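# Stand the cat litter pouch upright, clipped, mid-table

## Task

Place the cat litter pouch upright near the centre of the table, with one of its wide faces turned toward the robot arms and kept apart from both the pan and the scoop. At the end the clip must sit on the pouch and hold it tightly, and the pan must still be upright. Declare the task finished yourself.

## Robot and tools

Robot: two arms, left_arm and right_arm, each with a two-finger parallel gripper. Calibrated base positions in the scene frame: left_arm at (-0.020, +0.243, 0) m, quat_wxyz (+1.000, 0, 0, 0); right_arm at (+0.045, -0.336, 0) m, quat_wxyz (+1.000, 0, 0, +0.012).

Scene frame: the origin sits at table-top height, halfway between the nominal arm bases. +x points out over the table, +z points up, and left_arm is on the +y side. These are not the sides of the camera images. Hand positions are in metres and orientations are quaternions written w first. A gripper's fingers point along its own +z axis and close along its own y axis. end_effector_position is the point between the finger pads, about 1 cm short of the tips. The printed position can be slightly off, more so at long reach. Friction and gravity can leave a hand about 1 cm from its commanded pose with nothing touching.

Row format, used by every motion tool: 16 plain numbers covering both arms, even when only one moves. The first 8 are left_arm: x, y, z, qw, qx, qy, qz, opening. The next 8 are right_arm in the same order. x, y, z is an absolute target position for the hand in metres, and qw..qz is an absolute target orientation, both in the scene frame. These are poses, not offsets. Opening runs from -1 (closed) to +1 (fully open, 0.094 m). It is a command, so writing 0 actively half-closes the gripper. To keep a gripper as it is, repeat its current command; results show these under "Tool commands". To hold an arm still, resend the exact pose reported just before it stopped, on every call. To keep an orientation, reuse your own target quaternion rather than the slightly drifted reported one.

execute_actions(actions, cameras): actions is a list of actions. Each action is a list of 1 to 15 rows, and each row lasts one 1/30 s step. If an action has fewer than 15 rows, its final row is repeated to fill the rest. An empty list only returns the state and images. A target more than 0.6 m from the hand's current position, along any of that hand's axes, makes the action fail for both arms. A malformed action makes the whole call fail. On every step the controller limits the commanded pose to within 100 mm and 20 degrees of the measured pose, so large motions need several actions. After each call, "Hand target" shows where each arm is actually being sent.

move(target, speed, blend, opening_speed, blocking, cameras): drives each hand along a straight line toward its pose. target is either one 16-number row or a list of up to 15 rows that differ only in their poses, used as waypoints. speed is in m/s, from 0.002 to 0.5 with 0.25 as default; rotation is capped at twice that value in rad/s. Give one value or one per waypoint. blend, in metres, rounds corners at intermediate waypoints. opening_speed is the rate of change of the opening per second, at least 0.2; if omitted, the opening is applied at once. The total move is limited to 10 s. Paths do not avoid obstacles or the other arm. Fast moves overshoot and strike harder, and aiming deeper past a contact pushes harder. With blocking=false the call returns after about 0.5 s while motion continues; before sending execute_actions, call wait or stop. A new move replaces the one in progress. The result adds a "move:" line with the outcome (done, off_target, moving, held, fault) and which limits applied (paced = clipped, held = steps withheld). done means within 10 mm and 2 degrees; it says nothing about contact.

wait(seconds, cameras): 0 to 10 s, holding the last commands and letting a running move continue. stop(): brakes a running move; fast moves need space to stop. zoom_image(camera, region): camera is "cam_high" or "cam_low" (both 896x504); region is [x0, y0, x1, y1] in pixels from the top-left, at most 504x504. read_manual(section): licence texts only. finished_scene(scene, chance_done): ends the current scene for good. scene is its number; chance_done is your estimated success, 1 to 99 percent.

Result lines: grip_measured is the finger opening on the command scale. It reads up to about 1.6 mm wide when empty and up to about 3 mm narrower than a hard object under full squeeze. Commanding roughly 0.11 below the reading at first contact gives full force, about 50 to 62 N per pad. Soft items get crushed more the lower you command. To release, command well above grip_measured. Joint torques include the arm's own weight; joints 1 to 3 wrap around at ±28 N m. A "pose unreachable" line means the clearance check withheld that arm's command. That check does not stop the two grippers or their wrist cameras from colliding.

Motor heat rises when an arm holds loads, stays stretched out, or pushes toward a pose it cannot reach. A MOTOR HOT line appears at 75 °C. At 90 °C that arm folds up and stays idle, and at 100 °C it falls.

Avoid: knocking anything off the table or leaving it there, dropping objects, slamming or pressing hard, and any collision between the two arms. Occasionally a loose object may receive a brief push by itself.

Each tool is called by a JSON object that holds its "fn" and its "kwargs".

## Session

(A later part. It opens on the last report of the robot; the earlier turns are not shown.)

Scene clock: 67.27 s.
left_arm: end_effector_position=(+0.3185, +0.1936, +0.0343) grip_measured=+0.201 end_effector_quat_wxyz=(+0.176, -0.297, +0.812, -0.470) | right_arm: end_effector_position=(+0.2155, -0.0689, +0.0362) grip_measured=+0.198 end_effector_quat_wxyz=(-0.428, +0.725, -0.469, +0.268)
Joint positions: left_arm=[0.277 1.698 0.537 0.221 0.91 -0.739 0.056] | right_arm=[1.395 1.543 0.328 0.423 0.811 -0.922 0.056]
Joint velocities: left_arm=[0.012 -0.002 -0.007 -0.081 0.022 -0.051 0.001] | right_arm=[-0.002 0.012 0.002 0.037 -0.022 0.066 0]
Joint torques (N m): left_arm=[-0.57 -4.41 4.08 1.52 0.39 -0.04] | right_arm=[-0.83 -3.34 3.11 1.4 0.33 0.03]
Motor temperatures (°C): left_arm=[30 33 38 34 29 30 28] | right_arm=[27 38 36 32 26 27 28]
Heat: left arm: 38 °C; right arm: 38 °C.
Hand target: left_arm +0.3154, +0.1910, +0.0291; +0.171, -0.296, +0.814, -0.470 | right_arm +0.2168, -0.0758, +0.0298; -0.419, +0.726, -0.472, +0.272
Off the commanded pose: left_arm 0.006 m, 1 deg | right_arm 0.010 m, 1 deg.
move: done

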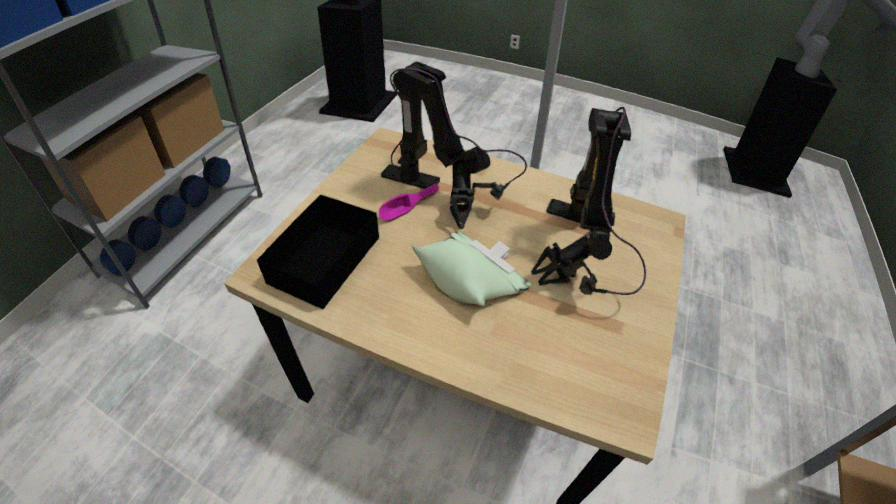

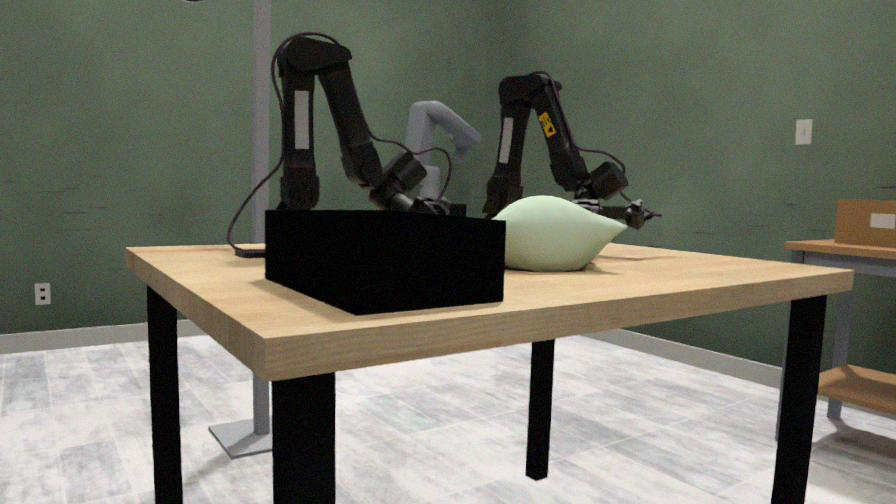

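{"fn": "move", "kwargs": {"target": [0.3353, 0.168, 0.0285, 0.1710, -0.2962, 0.8138, -0.4699, 0.2, 0.2444, -0.0658, 0.0285, 0.4193, -0.7263, 0.4717, -0.2723, 0.2], "speed": 0.05}}

{"fn": "zoom_image", "kwargs": {"camera": "cam_high", "region": [480, 210, 580, 310]}}

{"fn": "zoom_image", "kwargs": {"camera": "cam_high", "region": [410, 180, 510, 280]}}

Scene clock: 69.07 s.
left_arm: end_effector_position=(+0.3312, +0.1671, +0.0330) grip_measured=+0.201 end_effector_quat_wxyz=(+0.171, -0.292, +0.812, -0.477) | right_arm: end_effector_position=(+0.2460, -0.0687, +0.0365) grip_measured=+0.198 end_effector_quat_wxyz=(-0.432, +0.715, -0.472, +0.282)
Joint positions: left_arm=[0.171 1.739 0.541 0.353 0.861 -0.864 0.056] | right_arm=[1.272 1.609 0.332 0.578 0.755 -1.043 0.056]
Joint velocities: left_arm=[-0.012 0.007 0.002 -0.037 0.007 -0.051 -0.001] | right_arm=[-0.002 -0.002 -0.002 0.007 0.051 -0.022 -0.001]
Joint torques (N m): left_arm=[-0.5 -4.15 6.05 1.4 0.06 0.07] | right_arm=[-0.72 -3.41 5.42 1.21 -0.08 0.03]
Motor temperatures (°C): left_arm=[30 33 38 34 29 30 28] | right_arm=[27 38 35 33 26 27 28]
Heat: left arm: 38 °C; right arm: 38 °C.
Hand target: left_arm +0.3346, +0.1683, +0.0279; +0.170, -0.296, +0.815, -0.468 | right_arm +0.2448, -0.0666, +0.0289; -0.420, +0.726, -0.471, +0.273
Off the commanded pose: left_arm 0.006 m, 1 deg | right_arm 0.009 m, 2 deg.
move: done

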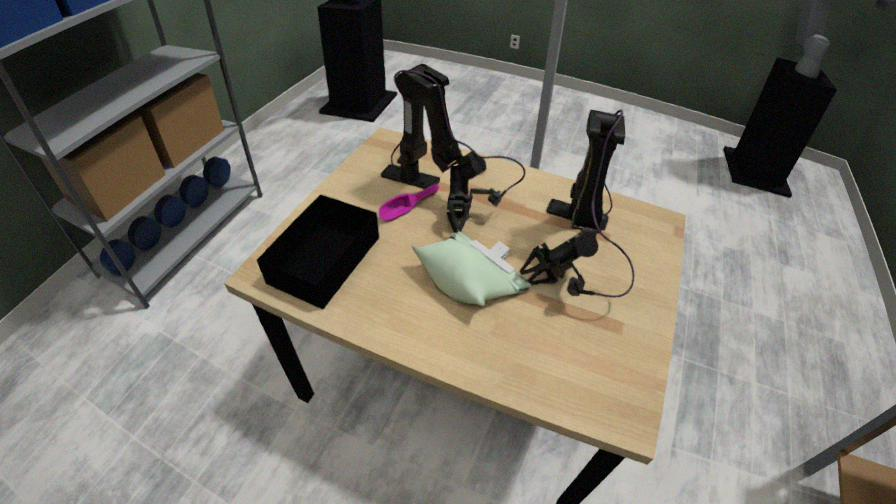

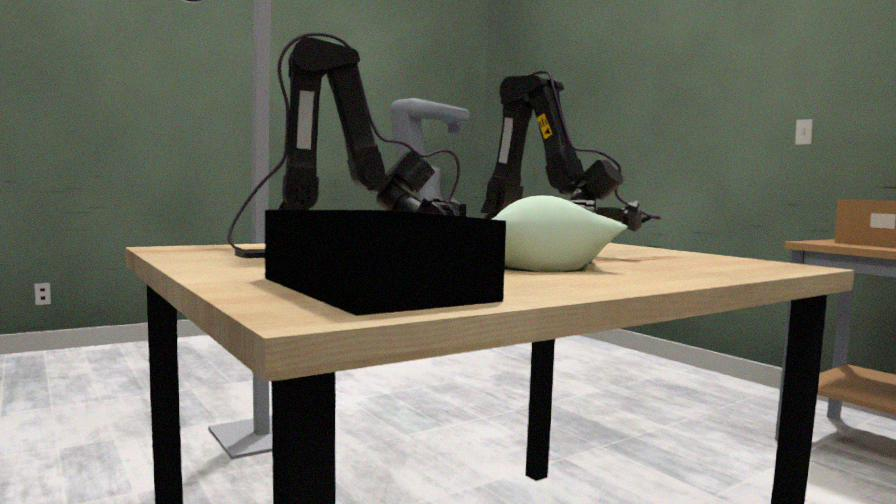

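Scaled by 5.040.

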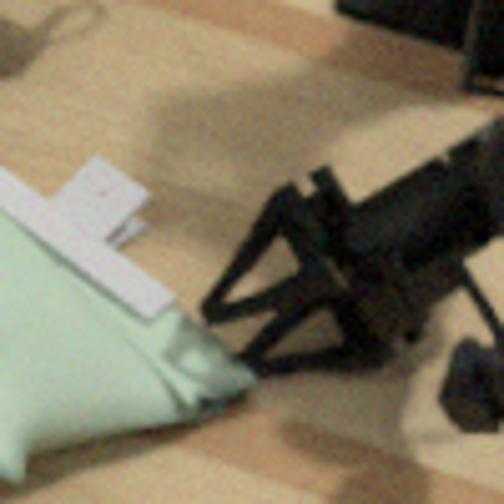

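Scaled by 5.040.

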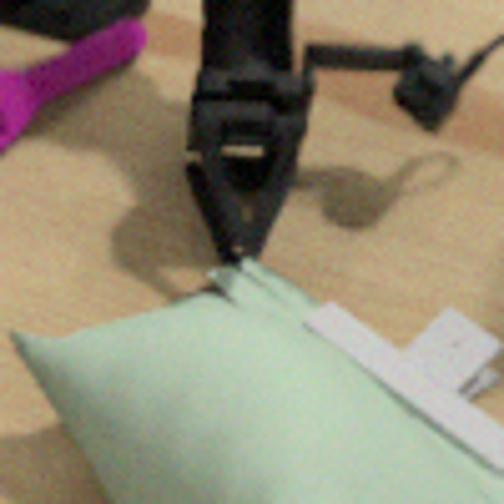

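{"fn": "move", "kwargs": {"target": [0.352, 0.157, 0.0285, 0.1710, -0.2962, 0.8138, -0.4699, 0.2, 0.264, -0.052, 0.0265, 0.4193, -0.7263, 0.4717, -0.2723, 0.2], "speed": 0.04}}

{"fn": "zoom_image", "kwargs": {"camera": "cam_high", "region": [480, 210, 580, 310]}}

{"fn": "zoom_image", "kwargs": {"camera": "cam_high", "region": [410, 180, 510, 280]}}

Scene clock: 70.40 s.
left_arm: end_effector_position=(+0.3473, +0.1563, +0.0329) grip_measured=+0.201 end_effector_quat_wxyz=(+0.170, -0.293, +0.811, -0.477) | right_arm: end_effector_position=(+0.2654, -0.0537, +0.0369) grip_measured=+0.198 end_effector_quat_wxyz=(-0.435, +0.713, -0.474, +0.281)
Joint positions: left_arm=[0.122 1.785 0.588 0.393 0.828 -0.923 0.056] | right_arm=[1.21 1.684 0.397 0.63 0.706 -1.094 0.056]
Joint velocities: left_arm=[-0.007 0.007 0.012 0.007 0.037 -0.051 0] | right_arm=[0.007 0.002 -0.022 -0.051 0.022 -0.037 0.001]
Joint torques (N m): left_arm=[-0.46 -4.74 6.6 1.52 0.08 0.07] | right_arm=[-1.02 -3.86 5.29 1.23 -0.11 0.05]
Motor temperatures (°C): left_arm=[30 33 38 34 29 30 28] | right_arm=[27 38 35 33 26 27 28]
Heat: left arm: 38 °C; right arm: 38 °C.
Hand target: left_arm +0.3514, +0.1570, +0.0280; +0.171, -0.296, +0.814, -0.469 | right_arm +0.2642, -0.0527, +0.0268; -0.420, +0.726, -0.472, +0.273
Off the commanded pose: left_arm 0.007 m, 1 deg | right_arm 0.011 m, 3 deg.
move: off_target (right_arm)

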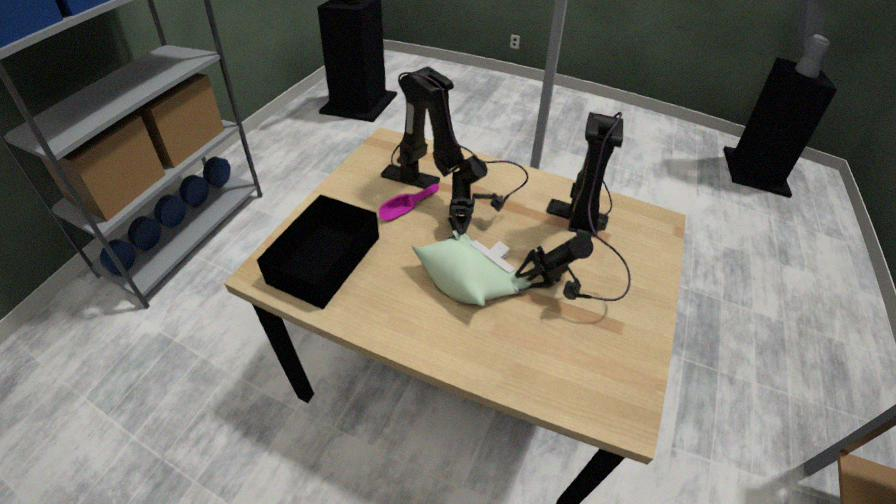

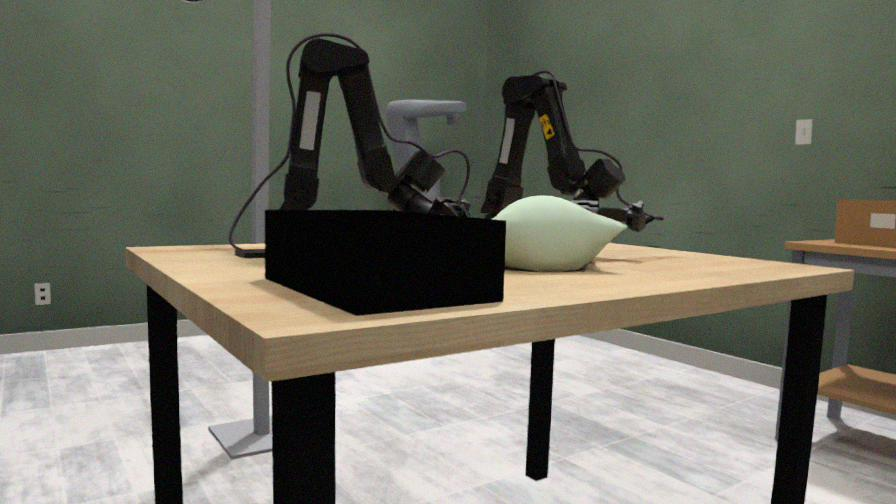

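Scaled by 5.040.

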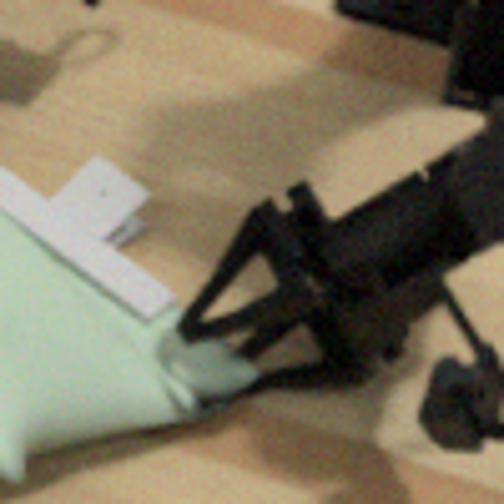

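Scaled by 5.040.

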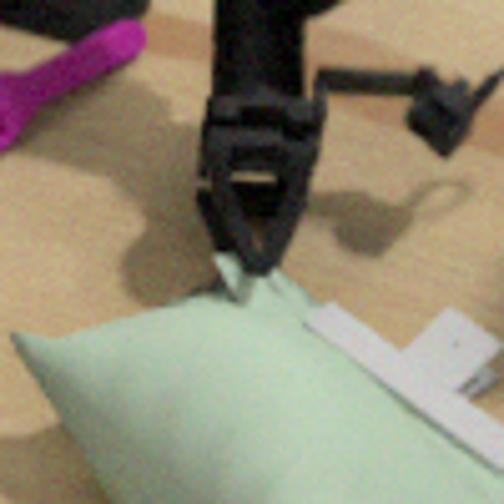

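{"fn": "move", "kwargs": {"target": [0.357, 0.150, 0.0285, 0.1710, -0.2962, 0.8138, -0.4699, 0.2, 0.2655, -0.052, 0.0265, 0.4193, -0.7263, 0.4717, -0.2723, 0.2], "speed": 0.03}}

{"fn": "zoom_image", "kwargs": {"camera": "cam_high", "region": [480, 210, 580, 310]}}

{"fn": "zoom_image", "kwargs": {"camera": "cam_high", "region": [410, 180, 510, 280]}}

Scene clock: 72.20 s.
left_arm: end_effector_position=(+0.3530, +0.1506, +0.0330) grip_measured=+0.201 end_effector_quat_wxyz=(+0.172, -0.295, +0.811, -0.476) | right_arm: end_effector_position=(+0.2658, -0.0534, +0.0369) grip_measured=+0.198 end_effector_quat_wxyz=(-0.435, +0.713, -0.473, +0.279)
Joint positions: left_arm=[0.097 1.798 0.601 0.415 0.806 -0.951 0.056] | right_arm=[1.207 1.684 0.397 0.633 0.701 -1.096 0.056]
Joint velocities: left_arm=[0.007 -0.002 -0.012 -0.007 -0.022 0.007 0] | right_arm=[-0.012 -0.022 -0.007 -0.095 -0.051 -0.007 0.001]
Joint torques (N m): left_arm=[-0.62 -4.78 6.56 1.51 0.09 0.07] | right_arm=[-0.94 -3.62 5.38 1.18 -0.08 0.05]
Motor temperatures (°C): left_arm=[30 33 38 34 29 30 28] | right_arm=[27 38 35 33 26 27 28]
Heat: left arm: 38 °C; right arm: 38 °C.
Hand target: left_arm +0.3568, +0.1501, +0.0284; +0.171, -0.296, +0.814, -0.469 | right_arm +0.2652, -0.0524, +0.0267; -0.419, +0.726, -0.472, +0.272
Off the commanded pose: left_arm 0.006 m, 1 deg | right_arm 0.011 m, 3 deg.
move: off_target (right_arm)

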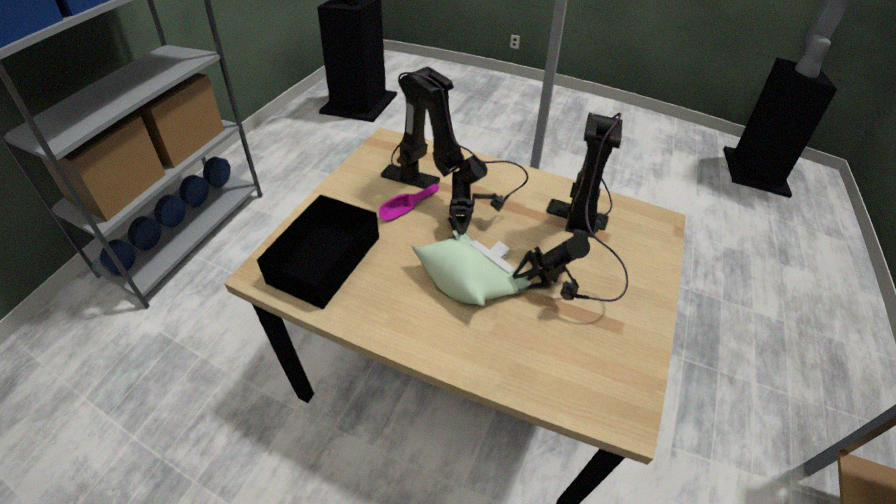

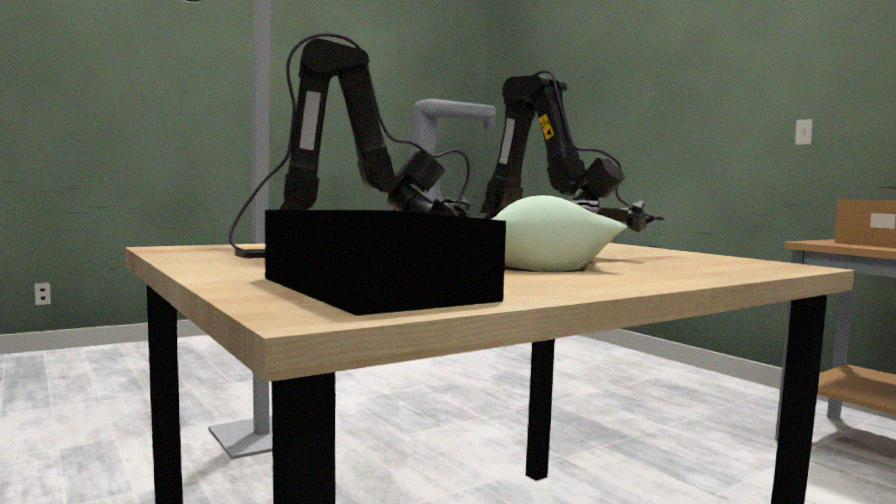

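Scaled by 5.040.

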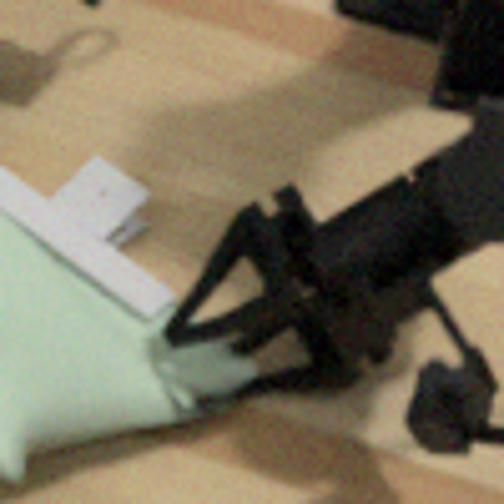

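Scaled by 5.040.

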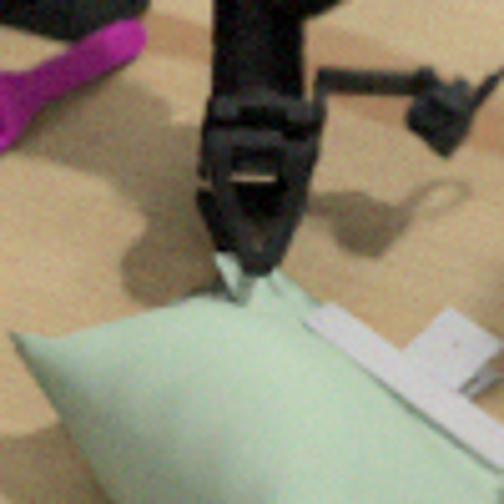

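{"fn": "move", "kwargs": {"target": [0.357, 0.150, 0.0285, 0.1710, -0.2962, 0.8138, -0.4699, -0.6, 0.2655, -0.052, 0.0265, 0.4193, -0.7263, 0.4717, -0.2723, -0.6], "speed": 0.03, "opening_speed": 0.5}}

{"fn": "zoom_image", "kwargs": {"camera": "cam_high", "region": [480, 210, 580, 310]}}

{"fn": "zoom_image", "kwargs": {"camera": "cam_high", "region": [410, 180, 510, 280]}}

Scene clock: 74.20 s.
left_arm: end_effector_position=(+0.3527, +0.1545, +0.0254) grip_measured=-0.598 end_effector_quat_wxyz=(+0.170, -0.308, +0.814, -0.462) | right_arm: end_effector_position=(+0.2600, -0.0547, +0.0233) grip_measured=-0.597 end_effector_quat_wxyz=(-0.415, +0.734, -0.466, +0.269)
Joint positions: left_arm=[0.097 1.807 0.601 0.401 0.774 -0.953 0.019] | right_arm=[1.207 1.7 0.397 0.595 0.665 -1.096 0.019]
Joint velocities: left_arm=[-0.002 0.027 0.017 0.007 0.007 0.007 0.002] | right_arm=[-0.007 -0.012 -0.012 -0.007 0.022 0.051 0]
Joint torques (N m): left_arm=[-0.66 -5.53 6.17 1.66 0.47 0.04] | right_arm=[-1.01 -4.83 5.61 1.46 0.29 0.03]
Motor temperatures (°C): left_arm=[30 33 38 34 29 30 28] | right_arm=[27 38 35 33 26 27 28]
Heat: left arm: 38 °C; right arm: 38 °C.
Hand target: left_arm +0.3567, +0.1500, +0.0283; +0.171, -0.296, +0.814, -0.470 | right_arm +0.2654, -0.0521, +0.0265; -0.419, +0.726, -0.472, +0.272
Off the commanded pose: left_arm 0.007 m, 2 deg | right_arm 0.007 m, 1 deg.
move: done

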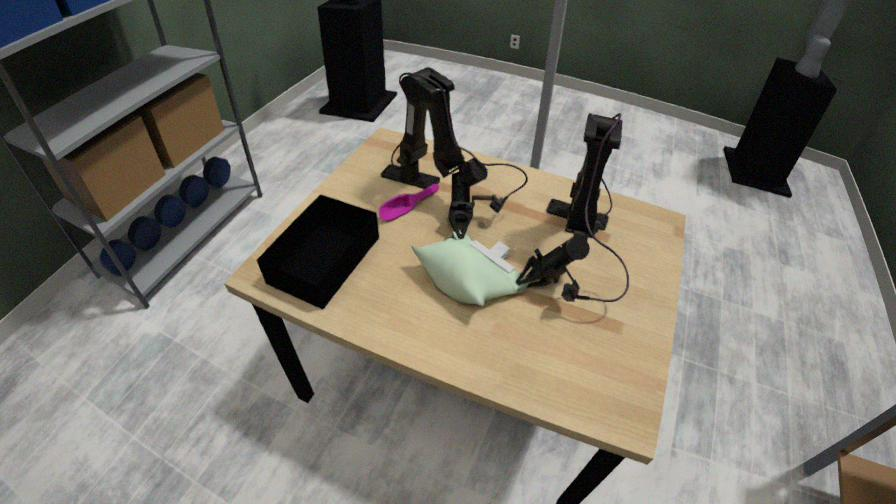

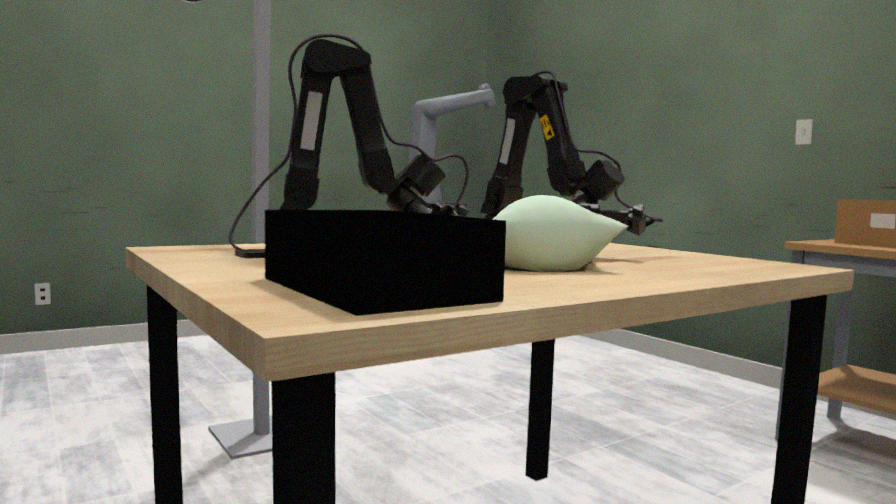

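Scaled by 5.040.

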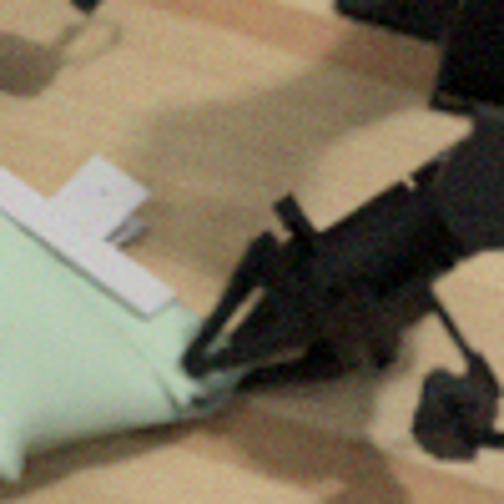

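Scaled by 5.040.

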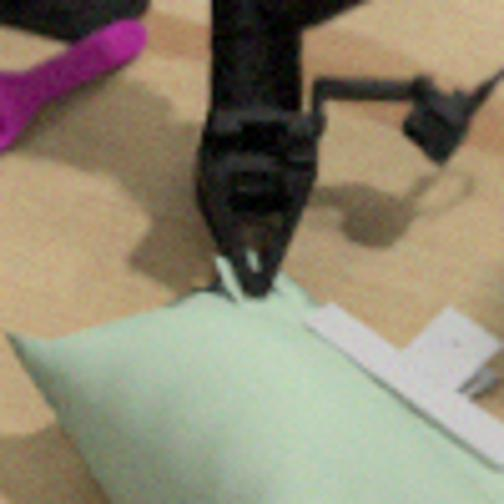

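{"fn": "move", "kwargs": {"target": [0.357, 0.150, 0.0285, 0.1710, -0.2962, 0.8138, -0.4699, -0.9, 0.2655, -0.052, 0.0265, 0.4193, -0.7263, 0.4717, -0.2723, -0.9], "speed": 0.03, "opening_speed": 0.3}}

{"fn": "zoom_image", "kwargs": {"camera": "cam_high", "region": [480, 210, 580, 310]}}

{"fn": "zoom_image", "kwargs": {"camera": "cam_high", "region": [410, 180, 510, 280]}}

Scene clock: 75.57 s.
left_arm: end_effector_position=(+0.3522, +0.1543, +0.0252) grip_measured=-0.898 end_effector_quat_wxyz=(+0.168, -0.308, +0.814, -0.463) | right_arm: end_effector_position=(+0.2596, -0.0550, +0.0224) grip_measured=-0.897 end_effector_quat_wxyz=(-0.413, +0.736, -0.465, +0.269)
Joint positions: left_arm=[0.097 1.807 0.601 0.398 0.776 -0.953 0.005] | right_arm=[1.207 1.7 0.397 0.591 0.662 -1.098 0.005]
Joint velocities: left_arm=[0.017 0.012 -0.012 -0.037 0.007 0.007 0] | right_arm=[-0.002 -0.007 -0.007 0.022 0.051 0.007 0]
Joint torques (N m): left_arm=[-0.64 -5.68 6.41 1.64 0.45 0.05] | right_arm=[-1.07 -4.93 5.63 1.55 0.32 0.03]
Motor temperatures (°C): left_arm=[30 34 38 34 29 30 28] | right_arm=[27 38 35 34 26 27 28]
Heat: left arm: 38 °C; right arm: 38 °C.
Hand target: left_arm +0.3568, +0.1501, +0.0285; +0.171, -0.296, +0.814, -0.470 | right_arm +0.2655, -0.0523, +0.0266; -0.419, +0.726, -0.472, +0.272
Off the commanded pose: left_arm 0.007 m, 2 deg | right_arm 0.008 m, 2 deg.
move: done

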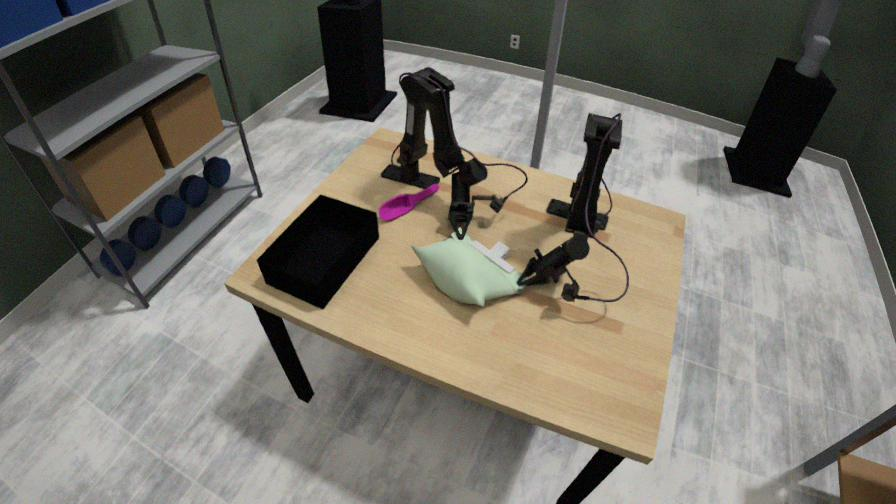

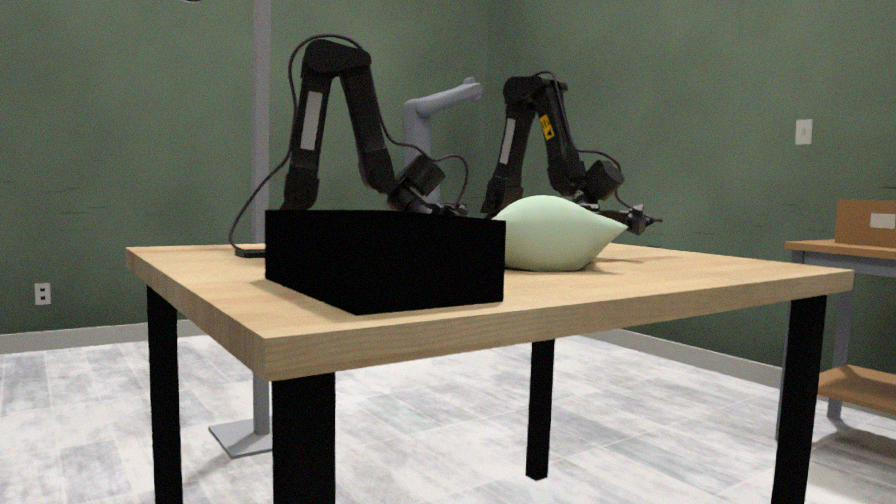

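Scaled by 5.040.

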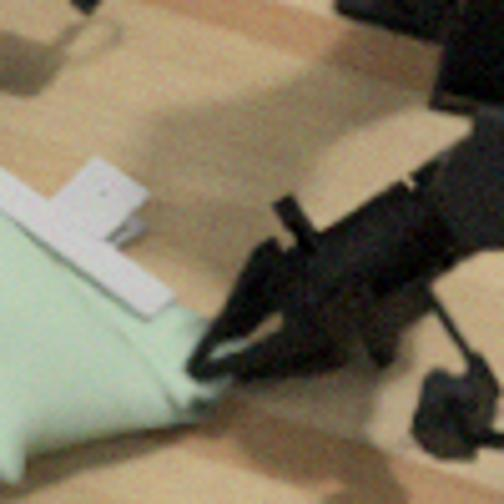

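Scaled by 5.040.

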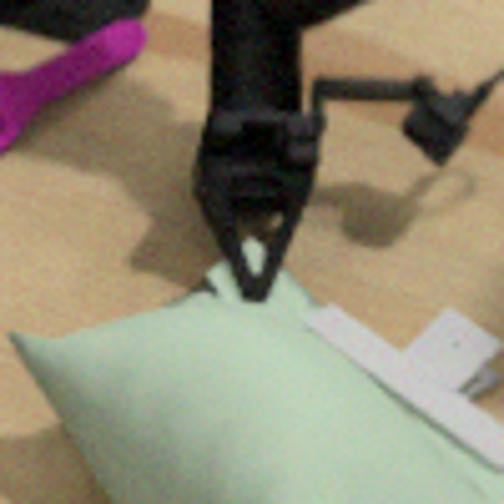

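{"fn": "move", "kwargs": {"target": [0.357, 0.150, 0.0285, 0.1710, -0.2962, 0.8138, -0.4699, -1.0, 0.2655, -0.052, 0.0265, 0.4193, -0.7263, 0.4717, -0.2723, -1.0], "speed": 0.03, "opening_speed": 0.3}}

{"fn": "zoom_image", "kwargs": {"camera": "cam_high", "region": [410, 190, 550, 310]}}

Scene clock: 76.37 s.
left_arm: end_effector_position=(+0.3521, +0.1541, +0.0253) grip_measured=-0.984 end_effector_quat_wxyz=(+0.168, -0.308, +0.814, -0.463) | right_arm: end_effector_position=(+0.2597, -0.0545, +0.0229) grip_measured=-0.983 end_effector_quat_wxyz=(-0.414, +0.736, -0.464, +0.269)
Joint positions: left_arm=[0.097 1.807 0.601 0.398 0.777 -0.953 0.001] | right_arm=[1.207 1.7 0.397 0.594 0.662 -1.1 0.001]
Joint velocities: left_arm=[-0.007 -0.002 -0.002 -0.037 -0.037 -0.007 0.002] | right_arm=[0.002 -0.007 0.007 -0.022 -0.066 -0.051 -0.001]
Joint torques (N m): left_arm=[-0.69 -5.42 6.46 1.64 0.47 0.08] | right_arm=[-0.94 -4.53 5.39 1.56 0.29 0.06]
Motor temperatures (°C): left_arm=[30 34 38 34 29 30 28] | right_arm=[27 38 35 34 26 27 28]
Heat: left arm: 38 °C; right arm: 38 °C.
Hand target: left_arm +0.3568, +0.1501, +0.0285; +0.171, -0.296, +0.814, -0.470 | right_arm +0.2655, -0.0522, +0.0266; -0.420, +0.726, -0.472, +0.272
Off the commanded pose: left_arm 0.007 m, 2 deg | right_arm 0.007 m, 2 deg.
move: done

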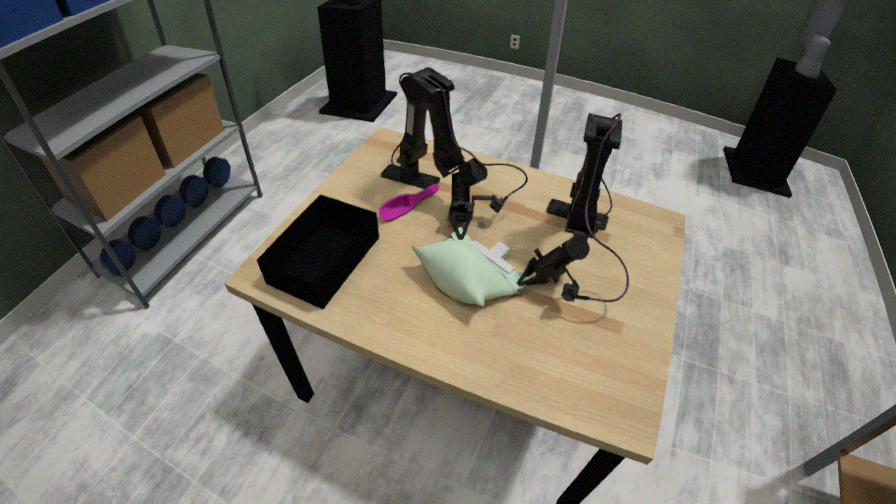

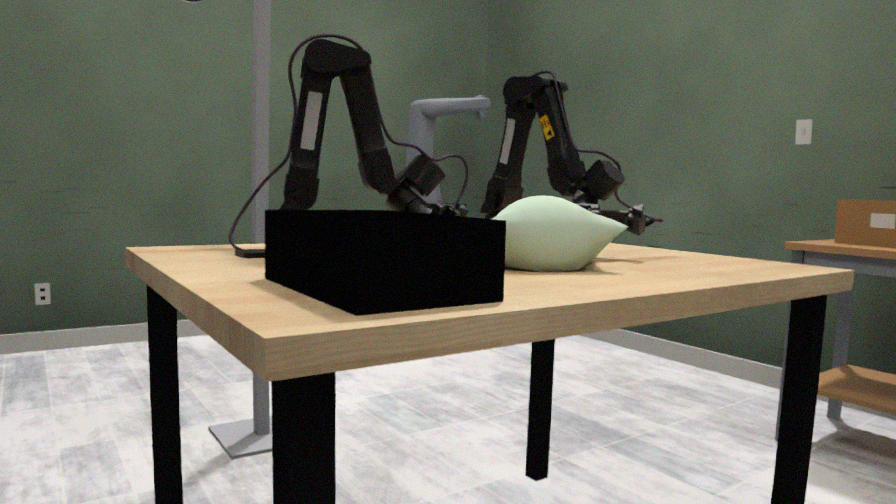

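Scaled by 3.600.

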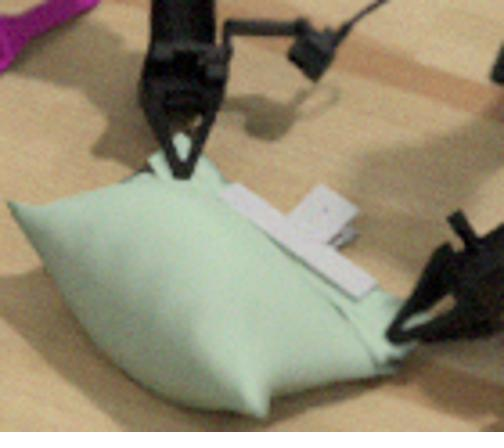

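{"fn": "move", "kwargs": {"target": [0.356, 0.151, 0.065, 0.0915, -0.3406, 0.8435, -0.4050, -1.0, 0.270, -0.056, 0.065, 0.4069, -0.7255, 0.5288, -0.1683, -1.0], "speed": 0.05}}

{"fn": "zoom_image", "kwargs": {"camera": "cam_high", "region": [400, 180, 560, 310]}}

{"fn": "zoom_image", "kwargs": {"camera": "cam_low", "region": [360, 140, 680, 300]}}

Scene clock: 83.67 s.
left_arm: end_effector_position=(+0.3526, +0.1531, +0.0471) grip_measured=-0.984 end_effector_quat_wxyz=(+0.082, -0.358, +0.842, -0.396) | right_arm: end_effector_position=(+0.2653, -0.0615, +0.0518) grip_measured=-0.983 end_effector_quat_wxyz=(-0.393, +0.738, -0.520, +0.173)
Joint positions: left_arm=[0.06 1.728 0.845 -0.17 0.684 -0.932 0.001] | right_arm=[1.078 1.45 0.482 0.204 0.425 -0.995 0.001]
Joint velocities: left_arm=[0.002 -0.002 -0.022 -0.051 0.022 0.022 -0.001] | right_arm=[-0.002 0.012 0.012 -0.037 0.022 -0.022 0]
Joint torques (N m): left_arm=[-0.16 -9.62 8.27 0.88 0.49 0.2] | right_arm=[-0.91 -6.67 7.76 1.23 0.12 0.18]
Motor temperatures (°C): left_arm=[30 35 38 34 29 30 28] | right_arm=[27 38 35 34 26 27 28]
Heat: left arm: 38 °C; right arm: 38 °C.
Hand target: left_arm +0.3561, +0.1508, +0.0651; +0.093, -0.343, +0.843, -0.405 | right_arm +0.2703, -0.0567, +0.0662; -0.408, +0.725, -0.528, +0.169
Off the commanded pose: left_arm 0.018 m, 3 deg | right_arm 0.015 m, 2 deg.
move: off_target (left_arm, right_arm)

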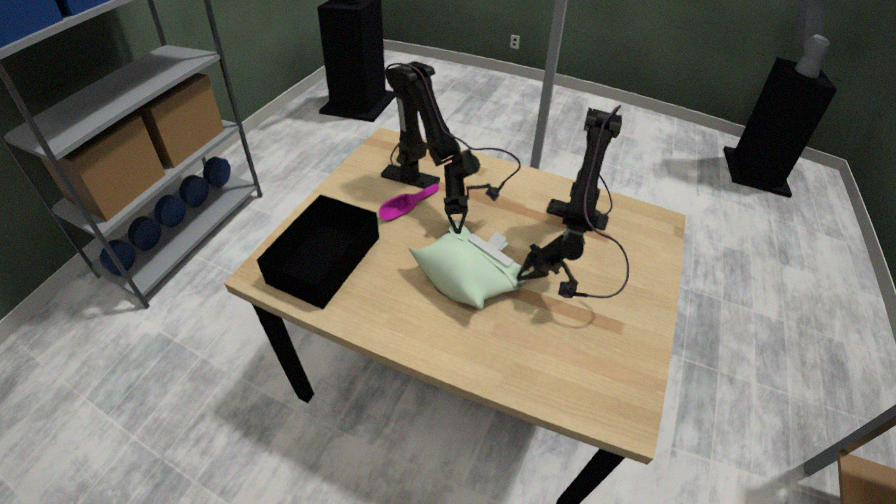

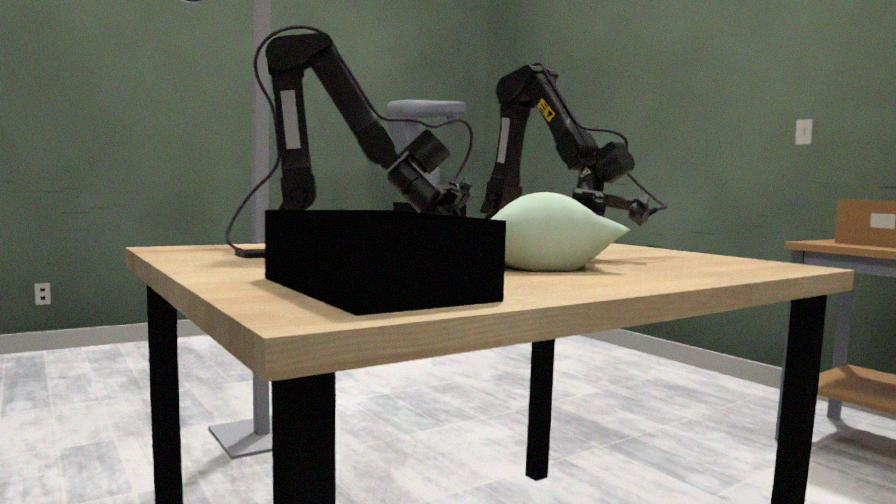

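Scaled by 3.150.

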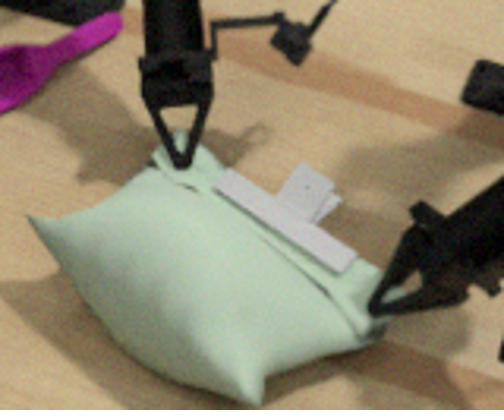

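Scaled by 1.575.

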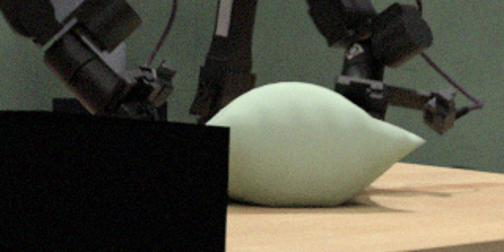

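{"fn": "move", "kwargs": {"target": [0.362, 0.146, 0.118, -0.0394, -0.4199, 0.8413, -0.3379, -1.0, 0.296, -0.063, 0.115, 0.3990, -0.7089, 0.5815, -0.0012, -1.0], "speed": 0.06}}

{"fn": "zoom_image", "kwargs": {"camera": "cam_high", "region": [400, 180, 560, 310]}}

{"fn": "zoom_image", "kwargs": {"camera": "cam_low", "region": [360, 140, 680, 300]}}

Scene clock: 88.23 s.
left_arm: end_effector_position=(+0.3669, +0.1520, +0.1069) grip_measured=-0.984 end_effector_quat_wxyz=(-0.017, -0.425, +0.845, -0.325) | right_arm: end_effector_position=(+0.2872, -0.0667, +0.0984) grip_measured=-0.983 end_effector_quat_wxyz=(-0.381, +0.723, -0.576, +0.000)
Joint positions: left_arm=[0.026 1.793 1.306 -0.796 0.607 -0.997 0.001] | right_arm=[0.777 1.325 0.678 -0.143 -0.068 -0.966 0.001]
Joint velocities: left_arm=[-0.002 0.002 -0.002 -0.022 0.022 0.081 0.001] | right_arm=[0.012 0.002 -0.007 -0.007 0.007 0.051 -0.001]
Joint torques (N m): left_arm=[0.02 -7.87 9.63 0.34 0.85 0.04] | right_arm=[-1.24 -5.91 9.29 1.4 -0.09 0.16]
Motor temperatures (°C): left_arm=[30 36 39 33 29 30 29] | right_arm=[27 38 36 35 26 27 29]
Heat: left arm: 39 °C; right arm: 38 °C.
Hand target: left_arm +0.3629, +0.1462, +0.1186; -0.036, -0.423, +0.840, -0.337 | right_arm +0.2965, -0.0648, +0.1168; -0.401, +0.709, -0.580, +0.003
Off the commanded pose: left_arm 0.014 m, 3 deg | right_arm 0.019 m, 3 deg.
move: off_target (left_arm, right_arm)

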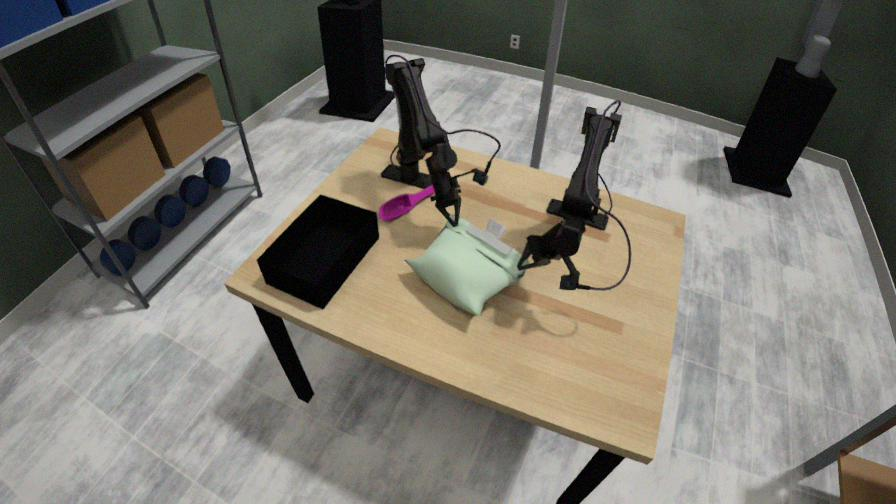

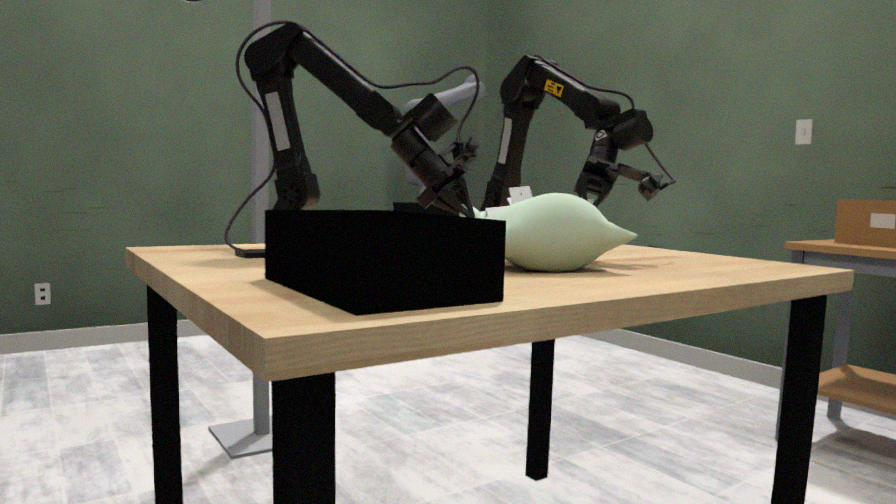

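Scaled by 3.150.

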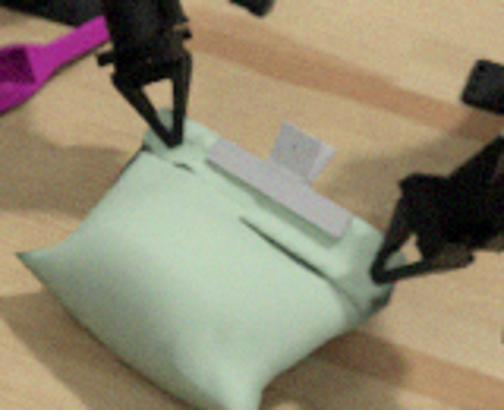

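Scaled by 1.575.

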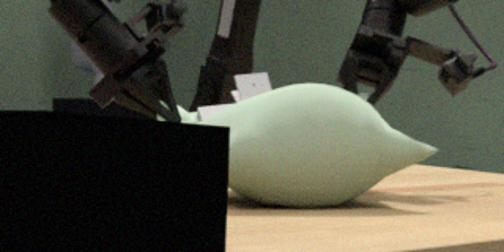

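{"fn": "move", "kwargs": {"target": [0.350, 0.139, 0.168, -0.1622, -0.5307, 0.7758, -0.3003, -1.0, 0.325, -0.074, 0.172, 0.3585, -0.6822, 0.6198, 0.1480, -1.0], "speed": 0.06}}

{"fn": "zoom_image", "kwargs": {"camera": "cam_high", "region": [400, 180, 560, 310]}}

{"fn": "zoom_image", "kwargs": {"camera": "cam_low", "region": [360, 140, 680, 300]}}

Scene clock: 92.17 s.
left_arm: end_effector_position=(+0.3584, +0.1522, +0.1518) grip_measured=-0.984 end_effector_quat_wxyz=(-0.123, -0.539, +0.787, -0.275) | right_arm: end_effector_position=(+0.3238, -0.0781, +0.1647) grip_measured=-0.983 end_effector_quat_wxyz=(-0.358, +0.683, -0.622, -0.138)
Joint positions: left_arm=[0.026 1.881 1.631 -1.214 0.603 -1.209 0.001] | right_arm=[0.513 1.412 1.037 -0.526 -0.451 -0.967 0.001]
Joint velocities: left_arm=[0.002 -0.007 0.002 -0.081 0.037 0.037 0] | right_arm=[-0.017 0.012 0.007 -0.022 -0.007 -0.081 0.001]
Joint torques (N m): left_arm=[-0.08 -8.5 9.68 -0.09 1.36 -0.02] | right_arm=[-0.59 -4.88 9.51 1.06 -0.49 0]
Motor temperatures (°C): left_arm=[30 36 40 33 29 30 29] | right_arm=[27 38 37 35 26 27 29]
Heat: left arm: 40 °C; right arm: 38 °C.
Hand target: left_arm +0.3515, +0.1399, +0.1693; -0.158, -0.534, +0.775, -0.300 | right_arm +0.3254, -0.0759, +0.1724; -0.360, +0.682, -0.620, -0.146
Off the commanded pose: left_arm 0.023 m, 6 deg | right_arm 0.009 m, 1 deg.
move: off_target (left_arm)

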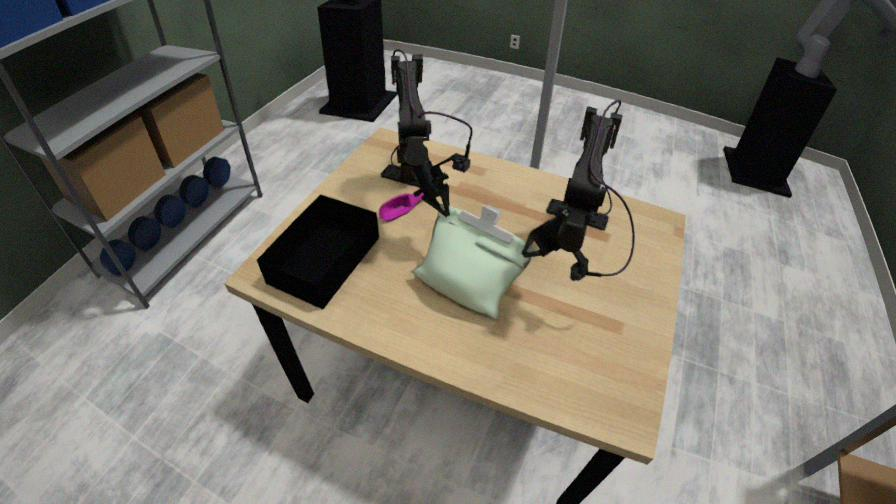

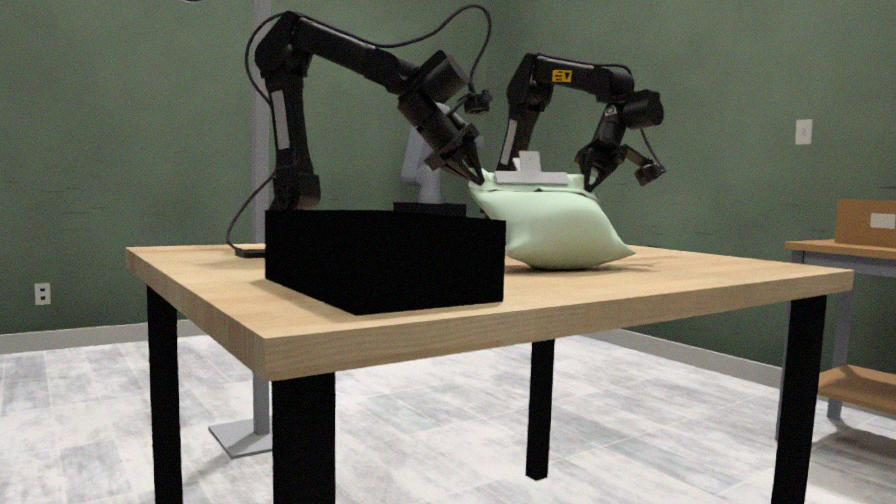

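Scaled by 3.150.

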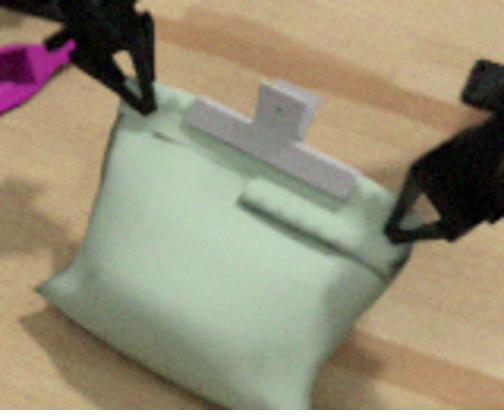

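Scaled by 1.575.

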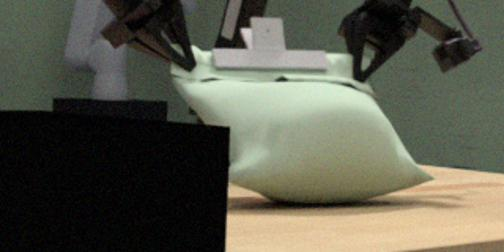

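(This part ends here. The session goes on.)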